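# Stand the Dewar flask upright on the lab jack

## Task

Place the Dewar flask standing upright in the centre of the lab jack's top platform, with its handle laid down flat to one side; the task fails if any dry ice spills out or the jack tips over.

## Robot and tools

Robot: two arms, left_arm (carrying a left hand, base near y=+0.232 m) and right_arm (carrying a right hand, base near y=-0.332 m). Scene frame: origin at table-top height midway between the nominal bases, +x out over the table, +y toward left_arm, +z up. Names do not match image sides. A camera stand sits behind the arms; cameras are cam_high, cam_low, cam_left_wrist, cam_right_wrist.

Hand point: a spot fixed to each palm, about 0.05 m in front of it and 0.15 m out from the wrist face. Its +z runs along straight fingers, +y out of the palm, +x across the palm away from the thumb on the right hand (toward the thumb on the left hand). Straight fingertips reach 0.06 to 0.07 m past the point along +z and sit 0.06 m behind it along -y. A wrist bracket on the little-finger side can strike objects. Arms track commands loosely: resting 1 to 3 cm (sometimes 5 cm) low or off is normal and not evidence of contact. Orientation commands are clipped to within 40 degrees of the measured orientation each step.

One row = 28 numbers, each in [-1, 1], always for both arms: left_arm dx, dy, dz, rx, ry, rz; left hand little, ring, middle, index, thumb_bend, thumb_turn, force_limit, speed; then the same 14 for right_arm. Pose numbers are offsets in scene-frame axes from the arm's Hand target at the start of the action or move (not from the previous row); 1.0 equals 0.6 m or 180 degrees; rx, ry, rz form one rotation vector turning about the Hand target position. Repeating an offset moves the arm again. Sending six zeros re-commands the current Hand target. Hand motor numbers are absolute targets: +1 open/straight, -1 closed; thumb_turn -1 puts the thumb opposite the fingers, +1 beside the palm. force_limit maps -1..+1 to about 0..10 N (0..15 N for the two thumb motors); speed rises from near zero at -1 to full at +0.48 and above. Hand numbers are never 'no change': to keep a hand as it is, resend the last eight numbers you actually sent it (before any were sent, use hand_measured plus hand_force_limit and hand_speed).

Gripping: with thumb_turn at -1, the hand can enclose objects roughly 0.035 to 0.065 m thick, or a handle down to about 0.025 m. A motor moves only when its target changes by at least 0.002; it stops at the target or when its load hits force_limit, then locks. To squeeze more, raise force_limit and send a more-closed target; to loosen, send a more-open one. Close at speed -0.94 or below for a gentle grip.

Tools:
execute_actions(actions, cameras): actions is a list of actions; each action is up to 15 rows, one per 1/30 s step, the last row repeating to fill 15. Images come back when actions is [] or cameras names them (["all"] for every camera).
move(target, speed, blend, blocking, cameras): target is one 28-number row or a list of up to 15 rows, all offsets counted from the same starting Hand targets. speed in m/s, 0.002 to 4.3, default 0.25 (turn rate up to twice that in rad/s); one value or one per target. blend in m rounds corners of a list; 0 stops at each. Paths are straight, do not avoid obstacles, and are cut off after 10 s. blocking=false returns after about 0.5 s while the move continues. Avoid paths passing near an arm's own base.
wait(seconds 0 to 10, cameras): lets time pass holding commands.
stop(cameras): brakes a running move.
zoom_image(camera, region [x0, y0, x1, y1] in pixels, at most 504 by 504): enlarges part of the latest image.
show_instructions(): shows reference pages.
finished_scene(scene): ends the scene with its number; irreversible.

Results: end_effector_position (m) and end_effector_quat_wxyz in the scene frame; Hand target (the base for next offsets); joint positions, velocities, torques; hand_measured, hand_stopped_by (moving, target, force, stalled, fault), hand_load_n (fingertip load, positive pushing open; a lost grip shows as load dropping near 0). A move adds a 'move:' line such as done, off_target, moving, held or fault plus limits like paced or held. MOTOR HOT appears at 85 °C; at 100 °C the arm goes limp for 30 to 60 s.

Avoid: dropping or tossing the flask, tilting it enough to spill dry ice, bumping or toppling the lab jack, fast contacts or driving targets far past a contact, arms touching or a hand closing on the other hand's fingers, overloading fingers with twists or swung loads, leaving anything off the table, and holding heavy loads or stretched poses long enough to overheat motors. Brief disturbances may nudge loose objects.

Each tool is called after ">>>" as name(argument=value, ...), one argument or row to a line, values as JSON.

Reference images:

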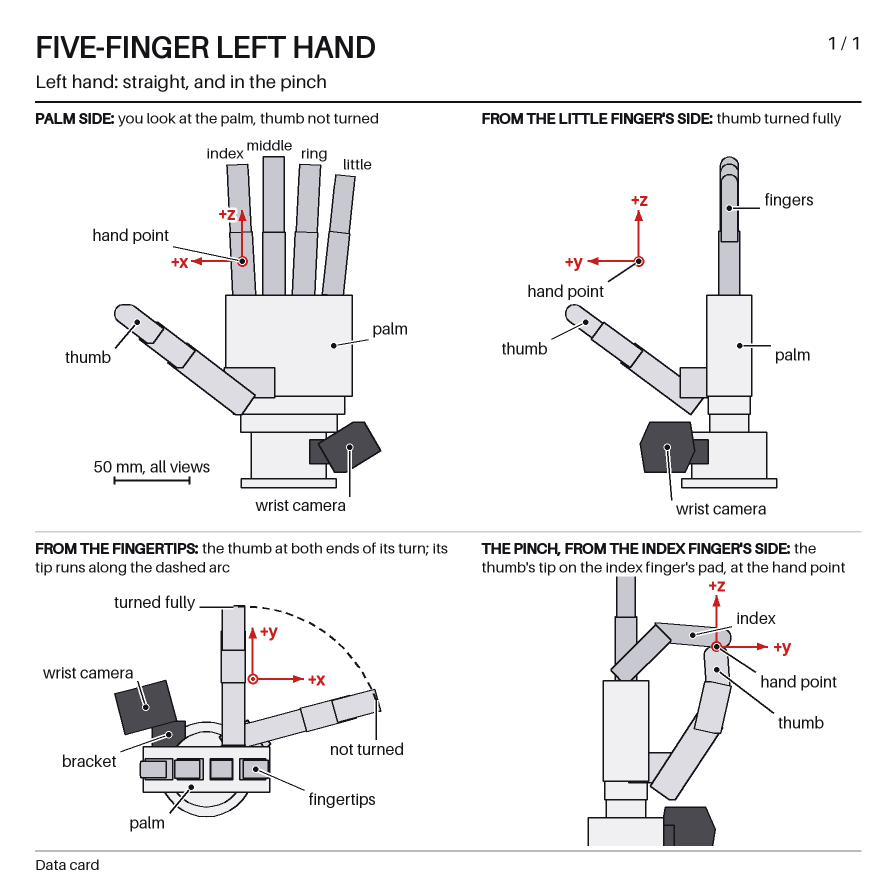

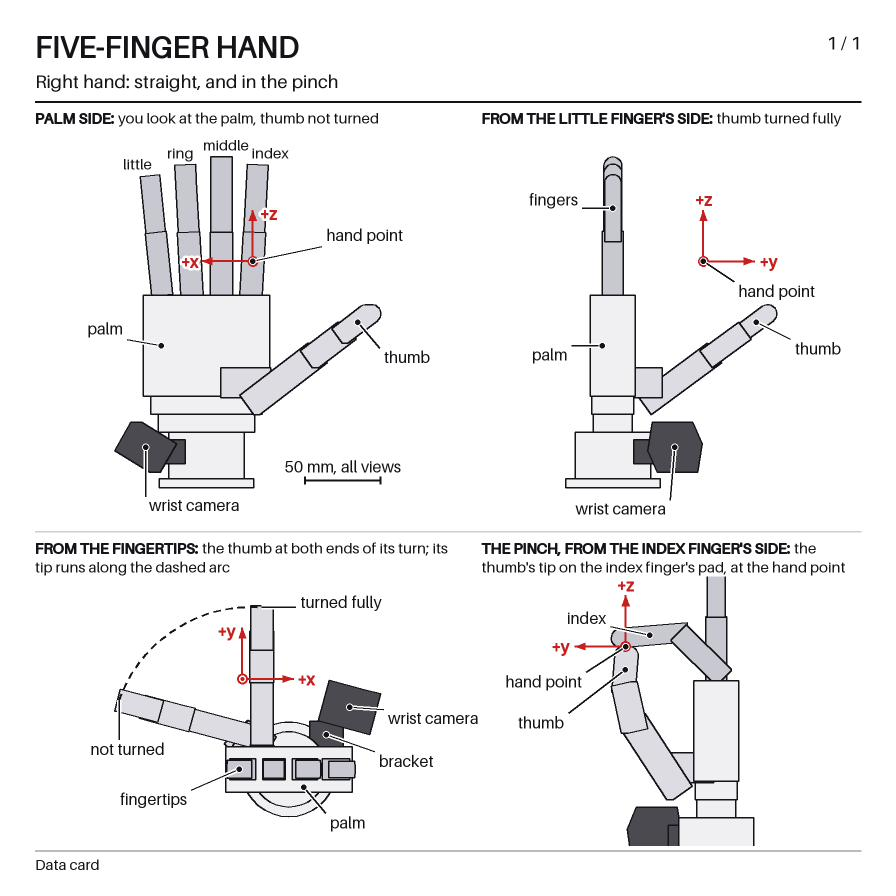

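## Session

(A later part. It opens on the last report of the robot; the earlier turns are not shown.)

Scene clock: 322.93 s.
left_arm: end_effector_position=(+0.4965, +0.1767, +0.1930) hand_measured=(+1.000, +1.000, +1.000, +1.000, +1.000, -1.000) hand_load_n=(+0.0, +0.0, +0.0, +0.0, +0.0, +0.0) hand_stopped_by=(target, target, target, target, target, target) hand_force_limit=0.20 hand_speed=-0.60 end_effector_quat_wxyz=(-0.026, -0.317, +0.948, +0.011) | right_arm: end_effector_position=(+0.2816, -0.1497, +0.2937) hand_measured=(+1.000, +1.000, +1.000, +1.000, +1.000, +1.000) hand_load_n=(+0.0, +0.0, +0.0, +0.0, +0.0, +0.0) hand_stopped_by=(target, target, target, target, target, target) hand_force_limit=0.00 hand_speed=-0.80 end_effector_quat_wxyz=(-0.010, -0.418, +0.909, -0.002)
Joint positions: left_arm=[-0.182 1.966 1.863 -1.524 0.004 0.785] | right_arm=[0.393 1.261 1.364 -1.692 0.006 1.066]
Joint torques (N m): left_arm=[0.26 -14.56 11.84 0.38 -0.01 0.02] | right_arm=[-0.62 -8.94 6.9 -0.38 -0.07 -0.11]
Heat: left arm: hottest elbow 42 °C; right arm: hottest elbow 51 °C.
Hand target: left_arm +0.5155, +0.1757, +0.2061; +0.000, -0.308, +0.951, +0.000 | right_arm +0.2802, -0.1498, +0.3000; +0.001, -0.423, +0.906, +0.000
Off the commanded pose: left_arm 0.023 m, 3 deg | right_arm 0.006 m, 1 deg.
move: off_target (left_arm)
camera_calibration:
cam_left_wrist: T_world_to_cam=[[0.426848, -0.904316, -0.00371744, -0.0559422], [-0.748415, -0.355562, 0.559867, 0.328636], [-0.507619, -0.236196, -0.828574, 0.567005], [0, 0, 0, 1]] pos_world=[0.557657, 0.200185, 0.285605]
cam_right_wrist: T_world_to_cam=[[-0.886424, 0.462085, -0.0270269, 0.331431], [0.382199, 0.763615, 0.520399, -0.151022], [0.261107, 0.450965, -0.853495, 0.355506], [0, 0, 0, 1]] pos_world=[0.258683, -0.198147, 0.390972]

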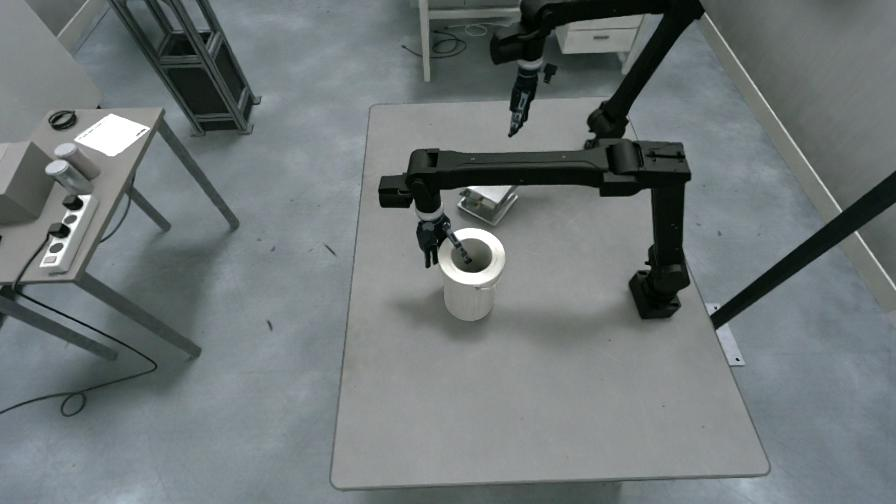

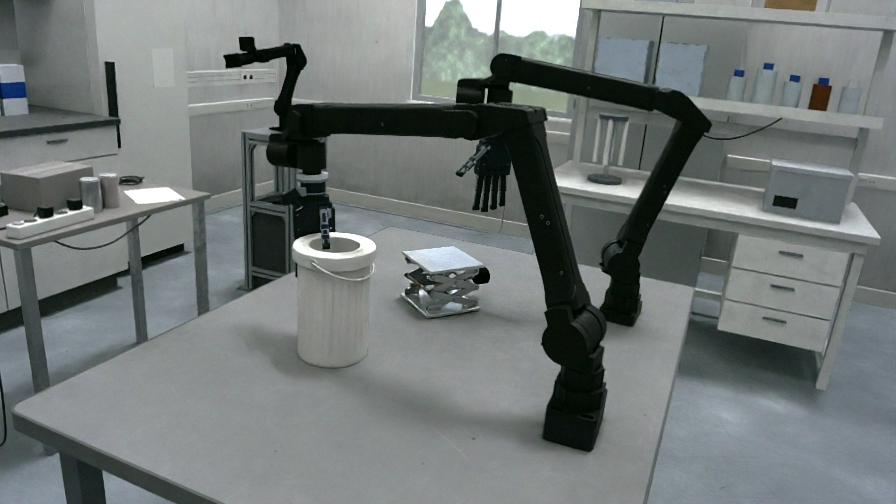

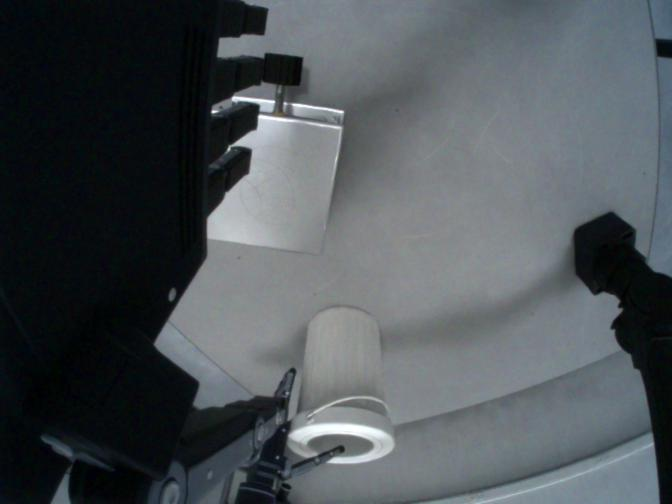

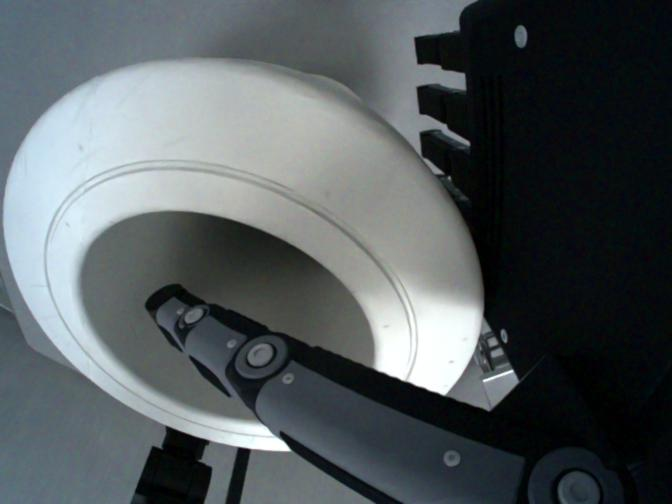

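>>> move(
  target=[0,0,0,0,0,0,1,1,1,1,-0.5,-1,-0.5,-0.85,0,0,0,0,0,0,1,1,1,1,1,1,0,-0.8],
  speed=0.05,
)

>>> move(
  target=[0,0,0,0,0,0,-0.5,-0.5,-0.5,-0.5,-0.5,-1,-0.2,-0.9,0,0,0,0,0,0,1,1,1,1,1,1,0,-0.8],
  cameras=["all"],
  speed=0.05,
)

Scene clock: 399.10 s.
left_arm: end_effector_position=(+0.4960, +0.1764, +0.1931) hand_measured=(+1.000, +1.000, +1.000, +1.000, -0.014, -1.000) hand_load_n=(+0.0, +0.0, +0.0, +0.0, +3.0, +2.5) hand_stopped_by=(target, target, target, target, force, target) hand_force_limit=-0.50 hand_speed=-0.85 end_effector_quat_wxyz=(-0.027, -0.317, +0.948, +0.010) | right_arm: end_effector_position=(+0.2816, -0.1497, +0.2937) hand_measured=(+1.000, +1.000, +1.000, +1.000, +1.000, +1.000) hand_load_n=(+0.0, +0.0, +0.0, +0.0, +0.0, +0.0) hand_stopped_by=(target, target, target, target, target, target) hand_force_limit=0.00 hand_speed=-0.80 end_effector_quat_wxyz=(-0.010, -0.418, +0.909, -0.002)
Joint positions: left_arm=[-0.182 1.966 1.863 -1.525 0.006 0.783] | right_arm=[0.393 1.261 1.364 -1.692 0.006 1.066]
Joint torques (N m): left_arm=[0.56 -14.51 11.75 0.38 -0.01 0.02] | right_arm=[-0.56 -8.94 6.91 -0.38 -0.07 -0.1]
Motor temperatures (°C): left_arm=[28 33 49 25 26 26] | right_arm=[30 28 41 25 27 27]
Heat: left arm: hottest elbow 49 °C; right arm: hottest elbow 41 °C.
Hand target: left_arm +0.5155, +0.1757, +0.2061; +0.000, -0.308, +0.951, +0.000 | right_arm +0.2802, -0.1498, +0.3000; +0.001, -0.423, +0.906, +0.000
Off the commanded pose: left_arm 0.023 m, 3 deg | right_arm 0.006 m, 1 deg.
move: off_target (left_arm)

Scene clock: 402.83 s.
left_arm: end_effector_position=(+0.5032, +0.1718, +0.1933) hand_measured=(+0.116, +0.704, +0.806, +0.760, -0.014, -1.000) hand_load_n=(+3.5, +0.0, +0.0, +4.5, +3.5, +5.0) hand_stopped_by=(force, force, force, force, force, target) hand_force_limit=-0.20 hand_speed=-0.90 end_effector_quat_wxyz=(-0.015, -0.312, +0.950, +0.003) | right_arm: end_effector_position=(+0.2816, -0.1497, +0.2937) hand_measured=(+1.000, +1.000, +1.000, +1.000, +1.000, +1.000) hand_load_n=(+0.0, +0.0, +0.0, +0.0, -0.5, +0.0) hand_stopped_by=(target, target, target, target, target, target) hand_force_limit=0.00 hand_speed=-0.80 end_effector_quat_wxyz=(-0.010, -0.418, +0.909, -0.002)
Joint positions: left_arm=[-0.188 1.966 1.869 -1.504 0.009 0.789] | right_arm=[0.393 1.261 1.364 -1.692 0.006 1.066]
Joint torques (N m): left_arm=[0.26 -14.8 11.36 0.16 -0.11 0.03] | right_arm=[-0.62 -8.94 6.91 -0.36 -0.07 -0.11]
Heat: left arm: hottest elbow 49 °C; right arm: hottest elbow 41 °C.
Hand target: left_arm +0.5155, +0.1757, +0.2061; +0.000, -0.308, +0.951, +0.000 | right_arm +0.2802, -0.1498, +0.3000; +0.001, -0.423, +0.906, +0.000
Off the commanded pose: left_arm 0.018 m, 2 deg | right_arm 0.006 m, 1 deg.
move: off_target (left_arm)
camera_calibration:
cam_left_wrist: T_world_to_cam=[[0.4171, -0.908743, 0.0146044, -0.0610824], [-0.766031, -0.342859, 0.543732, 0.341581], [-0.489105, -0.237978, -0.839132, 0.562537], [0, 0, 0, 1]] pos_world=[0.562279, 0.195477, 0.287206]
cam_right_wrist: T_world_to_cam=[[-0.886424, 0.462085, -0.0270269, 0.331431], [0.382199, 0.763615, 0.520399, -0.151022], [0.261107, 0.450965, -0.853495, 0.355506], [0, 0, 0, 1]] pos_world=[0.258683, -0.198147, 0.390972]

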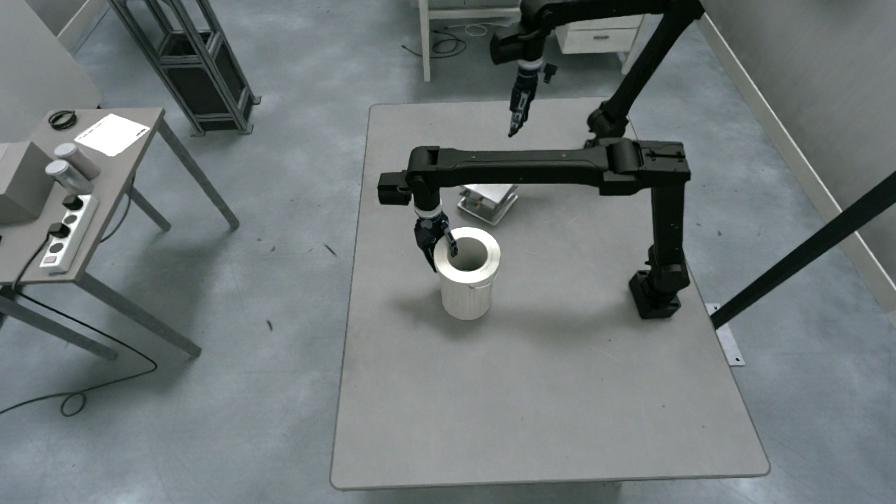

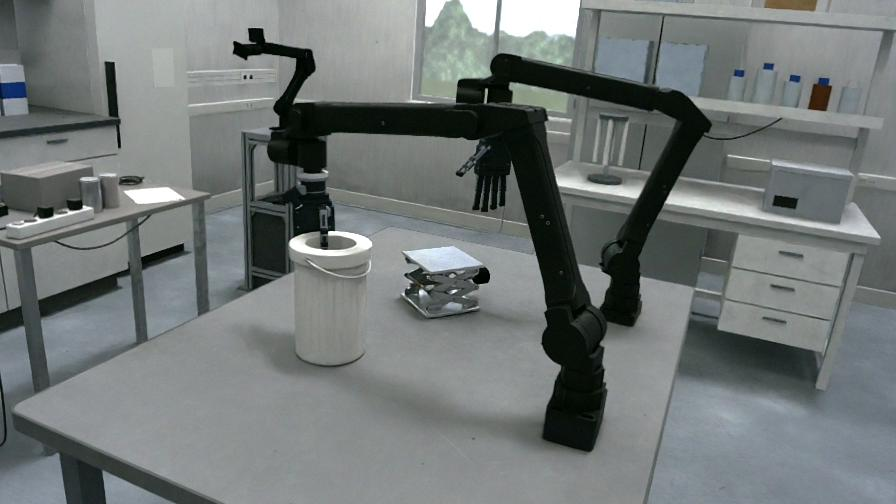

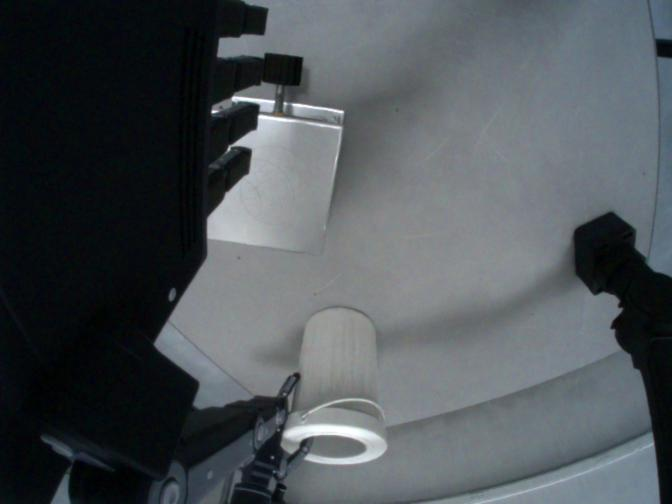

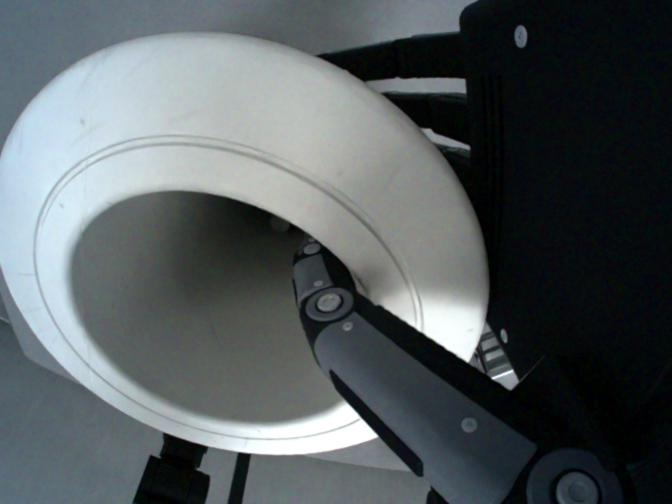

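>>> move(
  target=[0,0,0,0,0,0,-0.6,-0.6,-0.6,-0.6,-0.6,-1,0.05,-0.95,0,0,0,0,0,0,1,1,1,1,1,1,0,-0.8],
  speed=0.05,
)

>>> move(
  target=[
    [0.012,0.0225,0,0,0,0.15,-0.6,-0.6,-0.6,-0.6,-0.6,-1,0.05,-0.95,0,0,0,0,0,0,1,1,1,1,1,1,0,-0.8],
    [0.011,0.0538,0,0,0,0.3,-0.6,-0.6,-0.6,-0.6,-0.6,-1,0.05,-0.95,0,0,0,0,0,0,1,1,1,1,1,1,0,-0.8],
    [-0.0057,0.0875,0,0,0,0.45,-0.6,-0.6,-0.6,-0.6,-0.6,-1,0.05,-0.95,0,0,0,0,0,0,1,1,1,1,1,1,0,-0.8],
  ],
  cameras=["all"],
  speed=0.09,
  blend=0.01,
)

Scene clock: 421.83 s.
left_arm: end_effector_position=(+0.5049, +0.1703, +0.1934) hand_measured=(+0.084, +0.592, +0.752, +0.756, -0.050, -1.000) hand_load_n=(+2.5, +5.0, +1.5, +0.0, +7.0, +6.0) hand_stopped_by=(force, force, force, force, force, target) hand_force_limit=0.05 hand_speed=-0.95 end_effector_quat_wxyz=(-0.013, -0.307, +0.952, +0.001) | right_arm: end_effector_position=(+0.2816, -0.1497, +0.2937) hand_measured=(+1.000, +1.000, +1.000, +1.000, +1.000, +1.000) hand_load_n=(+0.0, +0.0, +0.0, +0.0, -0.5, +0.0) hand_stopped_by=(target, target, target, target, target, target) hand_force_limit=0.00 hand_speed=-0.80 end_effector_quat_wxyz=(-0.010, -0.418, +0.909, -0.002)
Joint positions: left_arm=[-0.191 1.966 1.871 -1.499 0.009 0.796] | right_arm=[0.393 1.261 1.364 -1.692 0.006 1.066]
Joint torques (N m): left_arm=[0.32 -14.39 11.17 -0.08 -0.14 -0.01] | right_arm=[-0.62 -9 6.9 -0.38 -0.07 -0.11]
Heat: left arm: hottest elbow 49 °C; right arm: hottest elbow 40 °C.
Hand target: left_arm +0.5155, +0.1757, +0.2061; +0.000, -0.308, +0.951, +0.000 | right_arm +0.2802, -0.1498, +0.3000; +0.001, -0.423, +0.906, +0.000
Off the commanded pose: left_arm 0.017 m, 1 deg | right_arm 0.006 m, 1 deg.
move: off_target (left_arm)

Scene clock: 430.50 s.
left_arm: end_effector_position=(+0.5179, +0.2152, +0.1933) hand_measured=(+0.084, +0.592, +0.752, +0.756, -0.050, -1.000) hand_load_n=(+1.5, +2.0, +3.5, +1.0, +4.0, +3.5) hand_stopped_by=(force, force, force, force, force, target) hand_force_limit=0.05 hand_speed=-0.95 end_effector_quat_wxyz=(-0.001, +0.844, -0.536, -0.002) | right_arm: end_effector_position=(+0.2816, -0.1497, +0.2937) hand_measured=(+1.000, +1.000, +1.000, +1.000, +1.000, +1.000) hand_load_n=(+0.0, +0.0, +0.0, +0.0, -0.5, +0.0) hand_stopped_by=(target, target, target, target, target, target) hand_force_limit=0.00 hand_speed=-0.80 end_effector_quat_wxyz=(-0.010, -0.418, +0.909, -0.002)
Joint positions: left_arm=[0.021 1.915 1.797 -1.455 -0.003 -0.378] | right_arm=[0.393 1.261 1.364 -1.692 0.006 1.066]
Joint torques (N m): left_arm=[1.85 -16.26 7.16 -0.14 -0.06 -0.25] | right_arm=[-0.62 -8.94 6.9 -0.38 -0.07 -0.11]
Heat: left arm: hottest elbow 48 °C; right arm: hottest elbow 40 °C.
Hand target: left_arm +0.5121, +0.2282, +0.2061; +0.000, +0.852, -0.523, +0.000 | right_arm +0.2802, -0.1498, +0.3000; +0.001, -0.423, +0.906, +0.000
Off the commanded pose: left_arm 0.019 m, 2 deg | right_arm 0.006 m, 1 deg.
move: off_target (left_arm)
camera_calibration:
cam_left_wrist: T_world_to_cam=[[0.972347, 0.232532, 0.0216832, -0.562374], [0.188475, -0.836153, 0.515098, -0.015036], [0.137907, -0.496767, -0.856857, 0.314474], [0, 0, 0, 1]] pos_world=[0.506288, 0.274418, 0.289399]
cam_right_wrist: T_world_to_cam=[[-0.886424, 0.462085, -0.0270269, 0.331431], [0.382199, 0.763615, 0.520399, -0.151022], [0.261107, 0.450965, -0.853495, 0.355506], [0, 0, 0, 1]] pos_world=[0.258683, -0.198147, 0.390972]

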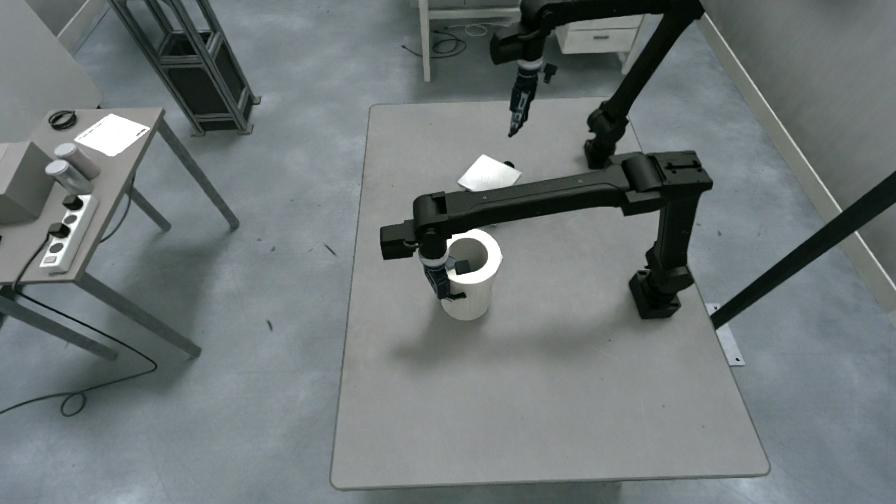

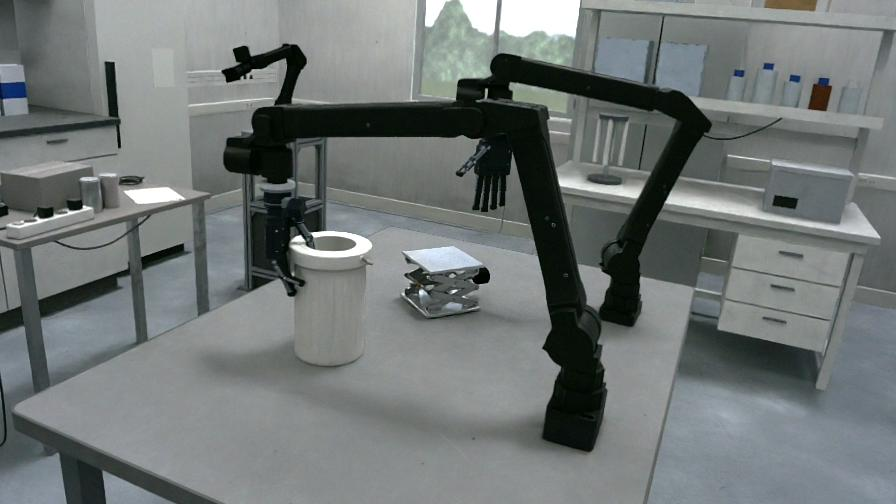

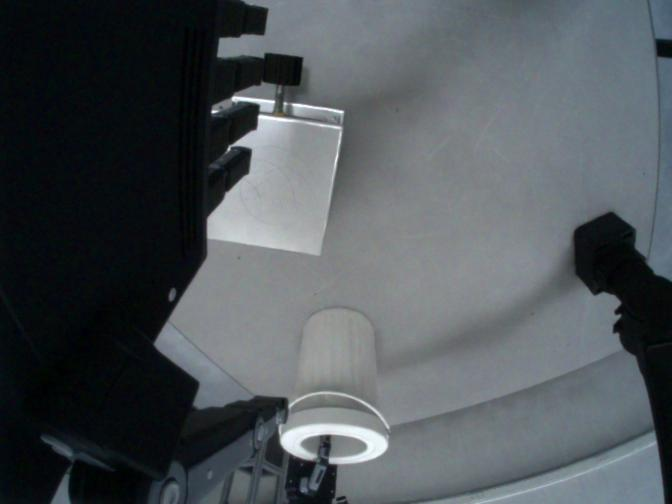

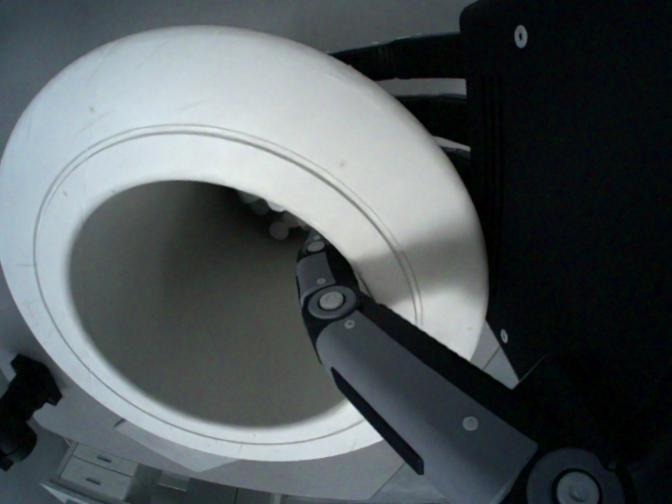

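>>> move(
  target=[
    [-0.0313,0.0285,0,0,0,0.15,-0.6,-0.6,-0.6,-0.6,-0.6,-1,0.05,-0.95,0,0,0,0,0,0,1,1,1,1,1,1,0,-0.8],
    [-0.074,0.0457,0,0,0,0.3,-0.6,-0.6,-0.6,-0.6,-0.6,-1,0.05,-0.95,0,0,0,0,0,0,1,1,1,1,1,1,0,-0.8],
    [-0.121,0.0477,0,0,0,0.45,-0.6,-0.6,-0.6,-0.6,-0.6,-1,0.05,-0.95,0,0,0,0,0,0,1,1,1,1,1,1,0,-0.8],
    [-0.1313,0.0455,0,0,0,0.483,-0.6,-0.6,-0.6,-0.6,-0.6,-1,0.05,-0.95,0,0,0,0,0,0,1,1,1,1,1,1,0,-0.8],
  ],
  cameras=["all"],
  speed=0.09,
  blend=0.01,
)

Scene clock: 445.83 s.
left_arm: end_effector_position=(+0.4280, +0.2528, +0.1914) hand_measured=(+0.084, +0.592, +0.752, +0.756, -0.050, -1.000) hand_load_n=(+1.5, +0.0, +0.0, +0.0, +2.0, +1.5) hand_stopped_by=(force, force, force, force, force, target) hand_force_limit=0.05 hand_speed=-0.95 end_effector_quat_wxyz=(+0.003, +0.981, +0.195, -0.021) | right_arm: end_effector_position=(+0.2816, -0.1497, +0.2937) hand_measured=(+1.000, +1.000, +1.000, +1.000, +1.000, +1.000) hand_load_n=(+0.0, +0.0, +0.0, +0.0, +0.0, +0.0) hand_stopped_by=(target, target, target, target, target, target) hand_force_limit=0.00 hand_speed=-0.80 end_effector_quat_wxyz=(-0.010, -0.418, +0.909, -0.002)
Joint positions: left_arm=[0.121 1.48 1.226 -1.36 0.007 -1.803] | right_arm=[0.393 1.261 1.364 -1.692 0.006 1.066]
Joint torques (N m): left_arm=[-0.44 -10.46 7.64 0.46 0 -0.39] | right_arm=[-0.62 -8.94 6.9 -0.38 -0.07 -0.1]
Heat: left arm: hottest elbow 45 °C; right arm: hottest elbow 40 °C.
Hand target: left_arm +0.4333, +0.2555, +0.2061; +0.000, +0.978, +0.207, +0.000 | right_arm +0.2802, -0.1498, +0.3000; +0.001, -0.423, +0.906, +0.000
Off the commanded pose: left_arm 0.016 m, 3 deg | right_arm 0.006 m, 1 deg.
move: off_target (left_arm)
camera_calibration:
cam_left_wrist: T_world_to_cam=[[-0.186929, 0.982221, 0.0173188, -0.176214], [0.862504, 0.155655, 0.481517, -0.498368], [0.47026, 0.104947, -0.876266, 0.0532508], [0, 0, 0, 1]] pos_world=[0.371863, 0.245067, 0.289686]
cam_right_wrist: T_world_to_cam=[[-0.886424, 0.462085, -0.0270269, 0.331431], [0.382199, 0.763615, 0.520399, -0.151022], [0.261107, 0.450965, -0.853495, 0.355506], [0, 0, 0, 1]] pos_world=[0.258683, -0.198147, 0.390972]

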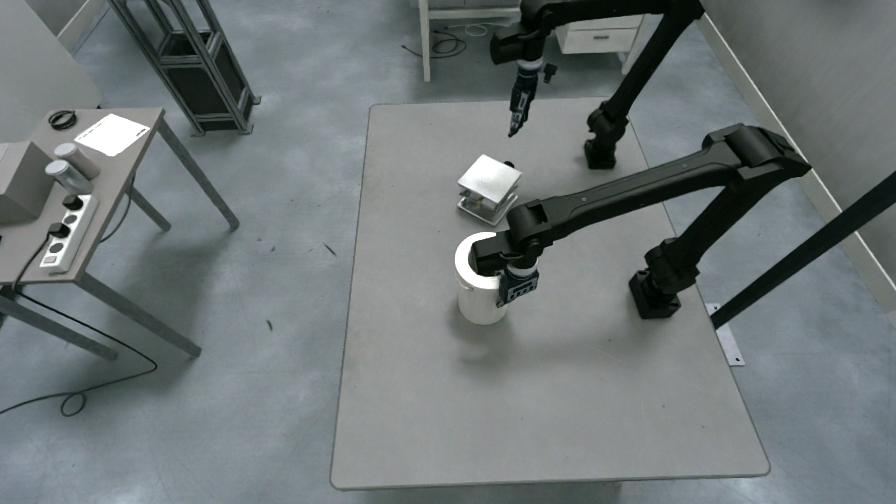

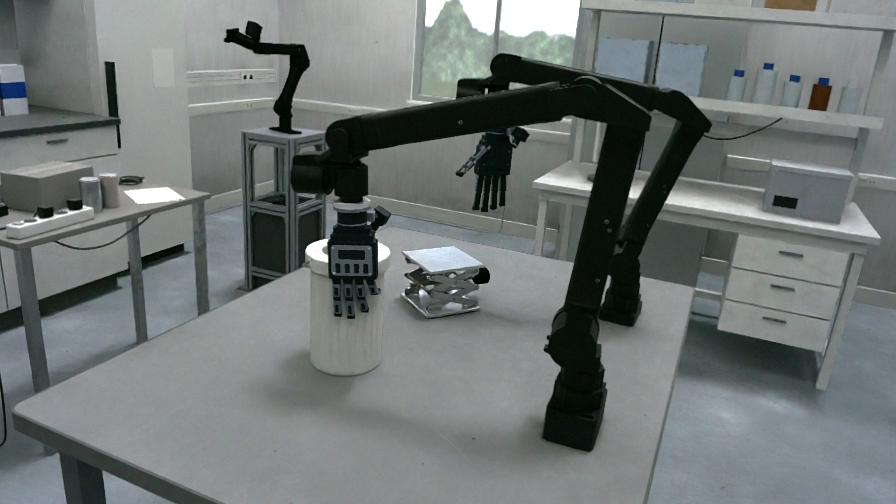

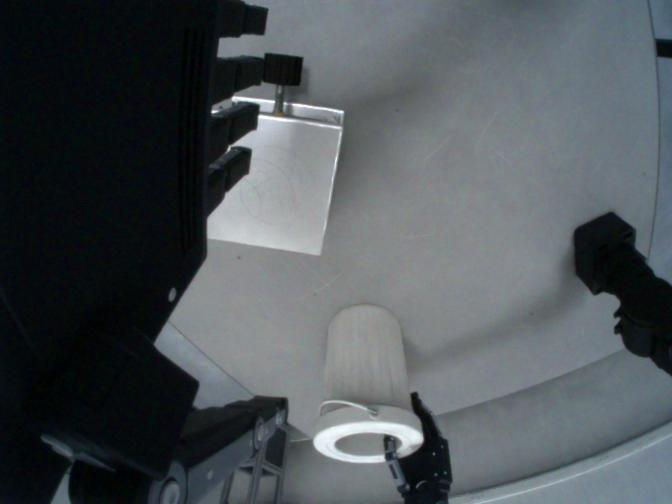

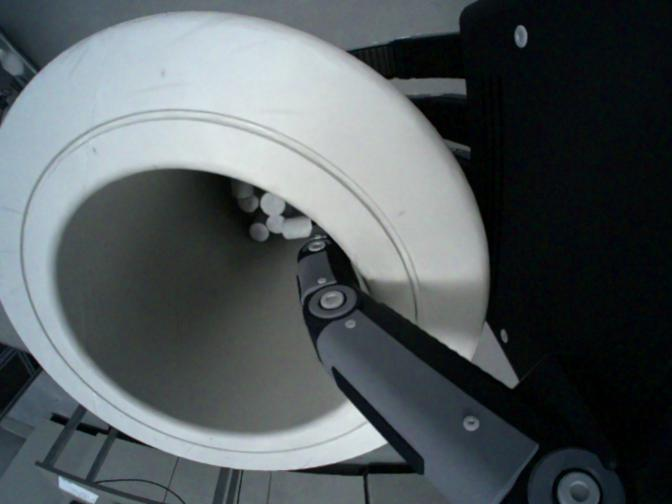

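>>> zoom_image(
  camera="cam_left_wrist",
  region=[290, 290, 460, 480],
)

>>> zoom_image(
  camera="cam_high",
  region=[430, 210, 560, 340],
)

>>> zoom_image(
  camera="cam_low",
  region=[280, 200, 420, 390],
)

Scaled by 2.653 from the camera's 672x504 image, which has a finer 960x720 frame.

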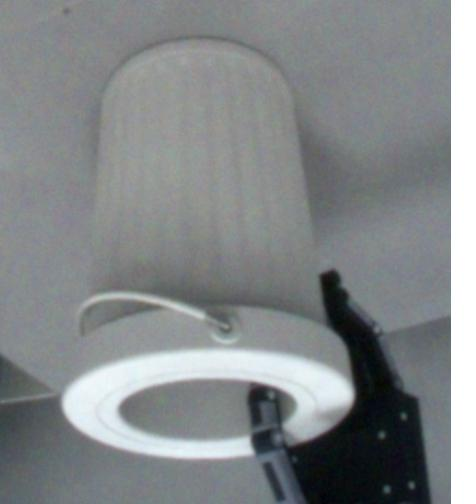

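Scaled by 3.877 from the camera's 896x504 image, which has a finer 1280x720 frame.

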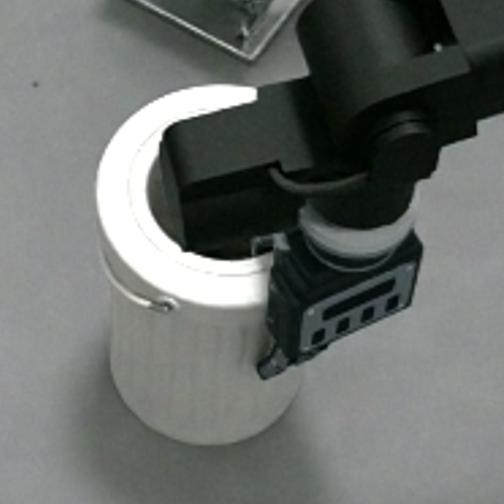

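Scaled by 2.653 from the camera's 896x504 image, which has a finer 1280x720 frame.

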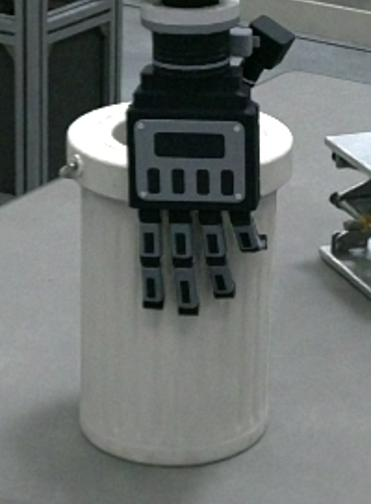

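>>> move(
  target=[
    [0,0,0,0,0,0,1,1,1,1,1,-1,0.05,-0.6,0,0,0,0,0,0,1,1,1,1,1,1,0,-0.8],
    [0,0,0.07,0,0,0,1,1,1,1,1,-1,0.05,-0.6,0,0,0,0,0,0,1,1,1,1,1,1,0,-0.8],
  ],
  cameras=["all"],
  speed=0.08,
)

Scene clock: 504.67 s.
left_arm: end_effector_position=(+0.4171, +0.2535, +0.2189) hand_measured=(+1.000, +1.000, +1.000, +1.000, +1.000, -1.000) hand_load_n=(+0.0, +0.0, +0.0, -0.5, +0.0, +0.0) hand_stopped_by=(target, target, target, target, target, target) hand_force_limit=0.05 hand_speed=-0.60 end_effector_quat_wxyz=(-0.003, +0.979, +0.199, -0.033) | right_arm: end_effector_position=(+0.2816, -0.1497, +0.2937) hand_measured=(+1.000, +1.000, +1.000, +1.000, +1.000, +1.000) hand_load_n=(+0.0, +0.0, +0.0, +0.0, +0.0, +0.0) hand_stopped_by=(target, target, target, target, target, target) hand_force_limit=0.00 hand_speed=-0.80 end_effector_quat_wxyz=(-0.010, -0.418, +0.909, -0.002)
Joint positions: left_arm=[0.121 1.452 1.274 -1.459 -0.003 -1.811] | right_arm=[0.393 1.261 1.364 -1.692 0.006 1.066]
Joint torques (N m): left_arm=[-0.67 -9.64 11.54 -0.1 0 -0.27] | right_arm=[-0.62 -8.94 6.9 -0.38 -0.07 -0.1]
Motor temperatures (°C): left_arm=[28 33 40 25 25 26] | right_arm=[30 28 40 25 27 27]
Heat: left arm: hottest elbow 40 °C; right arm: hottest elbow 40 °C.
Hand target: left_arm +0.4333, +0.2555, +0.2481; +0.000, +0.978, +0.207, +0.000 | right_arm +0.2802, -0.1498, +0.3000; +0.001, -0.423, +0.906, +0.000
Off the commanded pose: left_arm 0.033 m, 4 deg | right_arm 0.006 m, 1 deg.
move: off_target (left_arm)
camera_calibration:
cam_left_wrist: T_world_to_cam=[[-0.193332, 0.980698, 0.0292213, -0.17898], [0.873632, 0.158517, 0.460043, -0.50294], [0.446531, 0.114469, -0.887416, 0.0923823], [0, 0, 0, 1]] pos_world=[0.363531, 0.244676, 0.318586]
cam_right_wrist: T_world_to_cam=[[-0.886424, 0.462085, -0.0270269, 0.331431], [0.382199, 0.763615, 0.520399, -0.151022], [0.261107, 0.450965, -0.853495, 0.355506], [0, 0, 0, 1]] pos_world=[0.258683, -0.198147, 0.390972]

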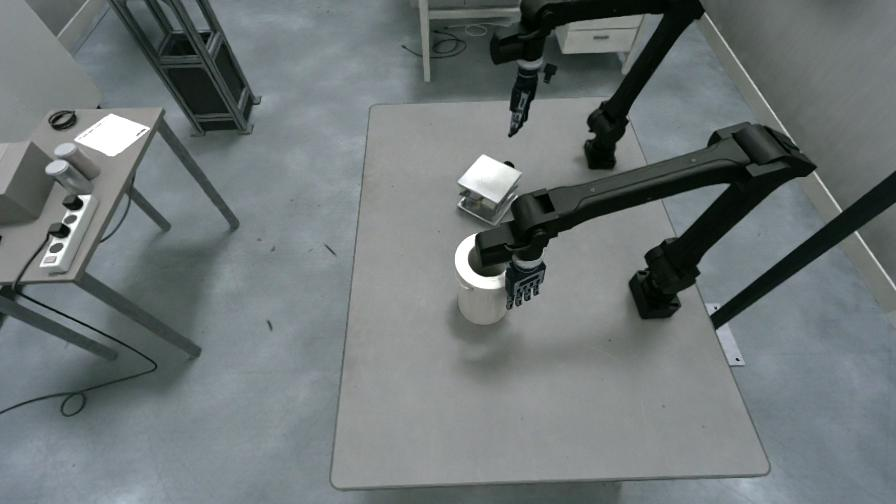

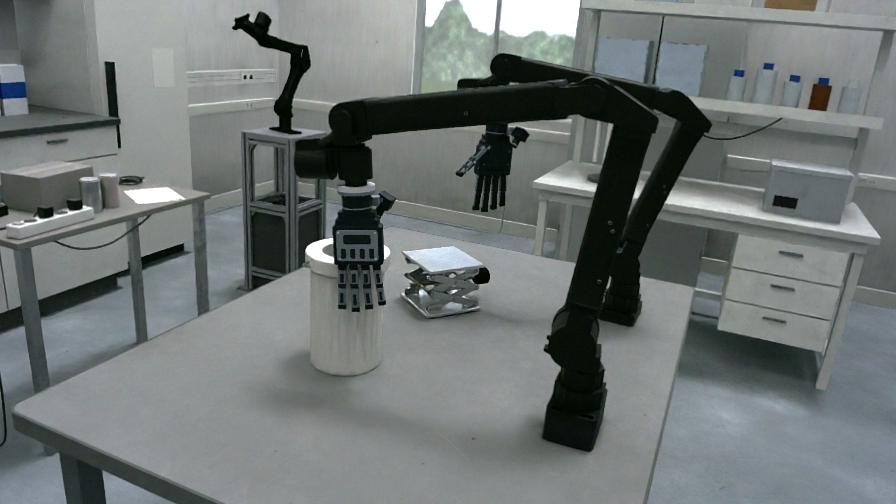

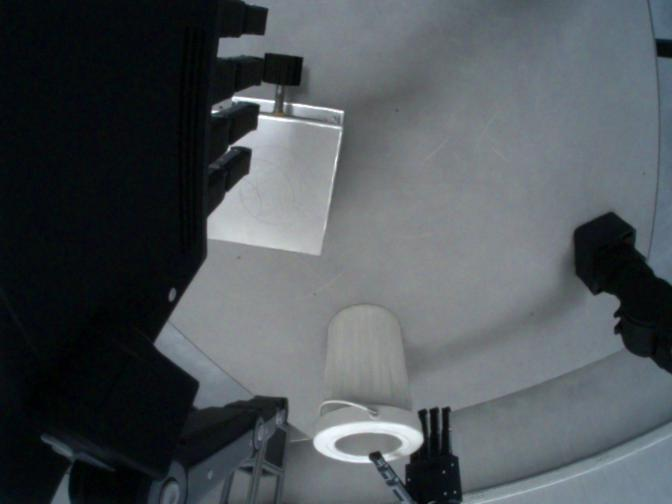

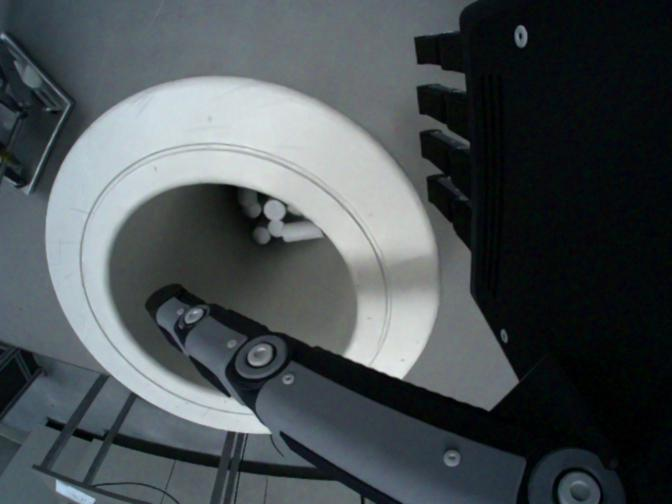

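>>> move(
  target=[
    [-0.122,0.124,0.037,0,0,0,1,1,1,1,1,-1,0.05,-0.6,0.1,-0.02,0,0,0,0.08,1,1,1,1,1,1,0,-0.8],
    [-0.222,0.074,0.087,0,0,0,1,1,1,1,1,1,0.05,-0.2,0.233,-0.034,0,0,0,0.194,1,1,1,1,1,1,0,-0.8],
    [-0.205,-0.059,0.1865,0.160,-0.1253,-0.6695,1,1,1,1,1,1,0.05,-0.2,0.233,-0.034,0,0,0,0.194,1,1,1,1,1,1,0,-0.8],
  ],
  cameras=["all"],
  speed=0.25,
)

Scene clock: 548.40 s.
left_arm: end_effector_position=(+0.2961, +0.2247, +0.3283) hand_measured=(+1.000, +1.000, +1.000, +1.000, +1.000, +1.000) hand_load_n=(+0.0, +0.0, +0.0, +0.0, +0.0, +0.0) hand_stopped_by=(target, target, target, target, target, target) hand_force_limit=0.05 hand_speed=-0.20 end_effector_quat_wxyz=(+0.131, -0.644, +0.735, -0.167) | right_arm: end_effector_position=(+0.4064, -0.1669, +0.2831) hand_measured=(+1.000, +1.000, +1.000, +1.000, +1.000, +1.000) hand_load_n=(+0.0, +0.0, +0.0, +0.0, +0.0, +0.0) hand_stopped_by=(target, target, target, target, target, target) hand_force_limit=0.00 hand_speed=-0.80 end_effector_quat_wxyz=(+0.012, +0.676, -0.736, -0.003)
Joint positions: left_arm=[0.062 1.076 1.229 -1.312 0.119 0.21] | right_arm=[0.301 1.664 1.764 -1.695 0.006 0.35]
Joint torques (N m): left_arm=[-0.5 -5.71 12.88 1.7 0.22 0.03] | right_arm=[-0.67 -13.74 10.63 -0.69 -0.14 -0.1]
Motor temperatures (°C): left_arm=[28 32 45 25 25 26] | right_arm=[30 28 44 25 27 27]
Heat: left arm: hottest elbow 45 °C; right arm: hottest elbow 44 °C.
Hand target: left_arm +0.3103, +0.2201, +0.3600; +0.166, -0.621, +0.740, -0.198 | right_arm +0.4200, -0.1702, +0.3000; -0.001, +0.676, -0.737, +0.000
Off the commanded pose: left_arm 0.035 m, 6 deg | right_arm 0.022 m, 2 deg.
joint sent to its limit (right arm) — joint 4 (wrist pitch), lower limit. The joint targets are off in position, not in orientation.
move: off_target (left_arm, right_arm); target 2's new numbers were sent with left_arm's hand 0.011 m and 2 deg from that target
camera_calibration:
cam_left_wrist: T_world_to_cam=[[0.84668, -0.311292, 0.431544, -0.327008], [-0.492579, -0.765266, 0.414408, 0.184141], [0.201244, -0.563441, -0.801271, 0.443484], [0, 0, 0, 1]] pos_world=[0.278327, 0.288999, 0.42016]
cam_right_wrist: T_world_to_cam=[[-0.989669, -0.142926, -0.0112901, 0.386249], [-0.127264, 0.839489, 0.528264, 0.03744], [-0.0660249, 0.524243, -0.849005, 0.465491], [0, 0, 0, 1]] pos_world=[0.417757, -0.220256, 0.379787]

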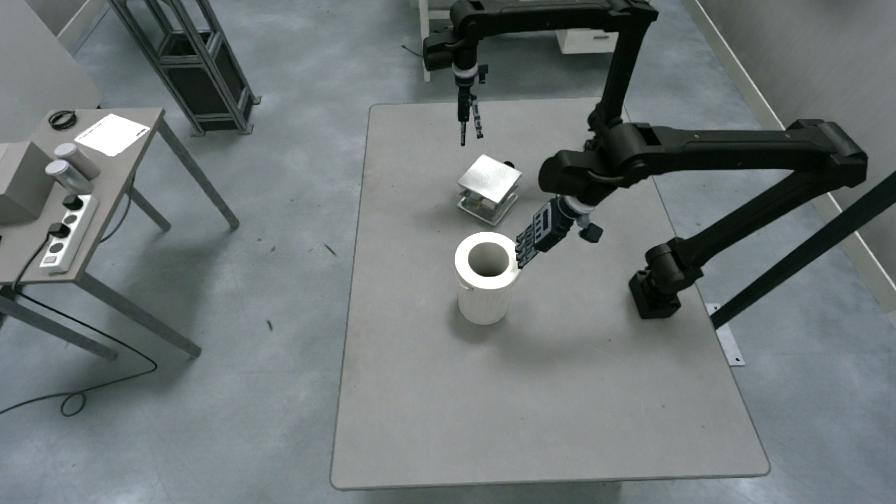

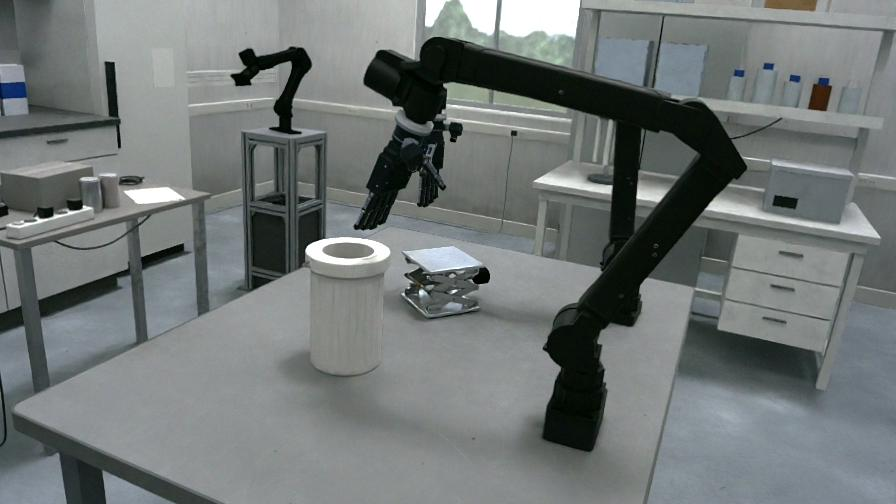

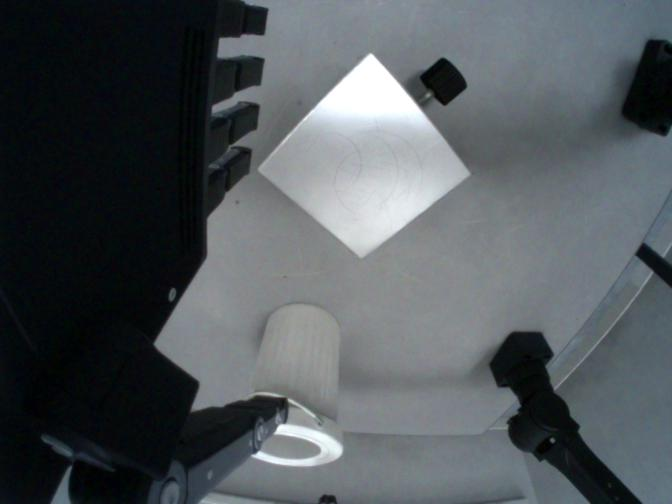

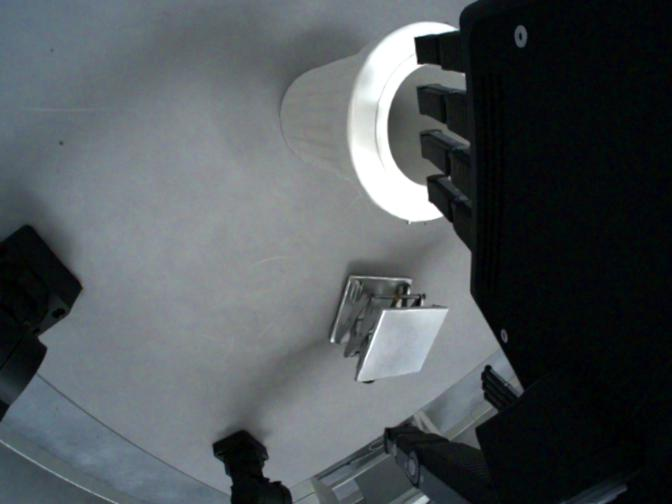

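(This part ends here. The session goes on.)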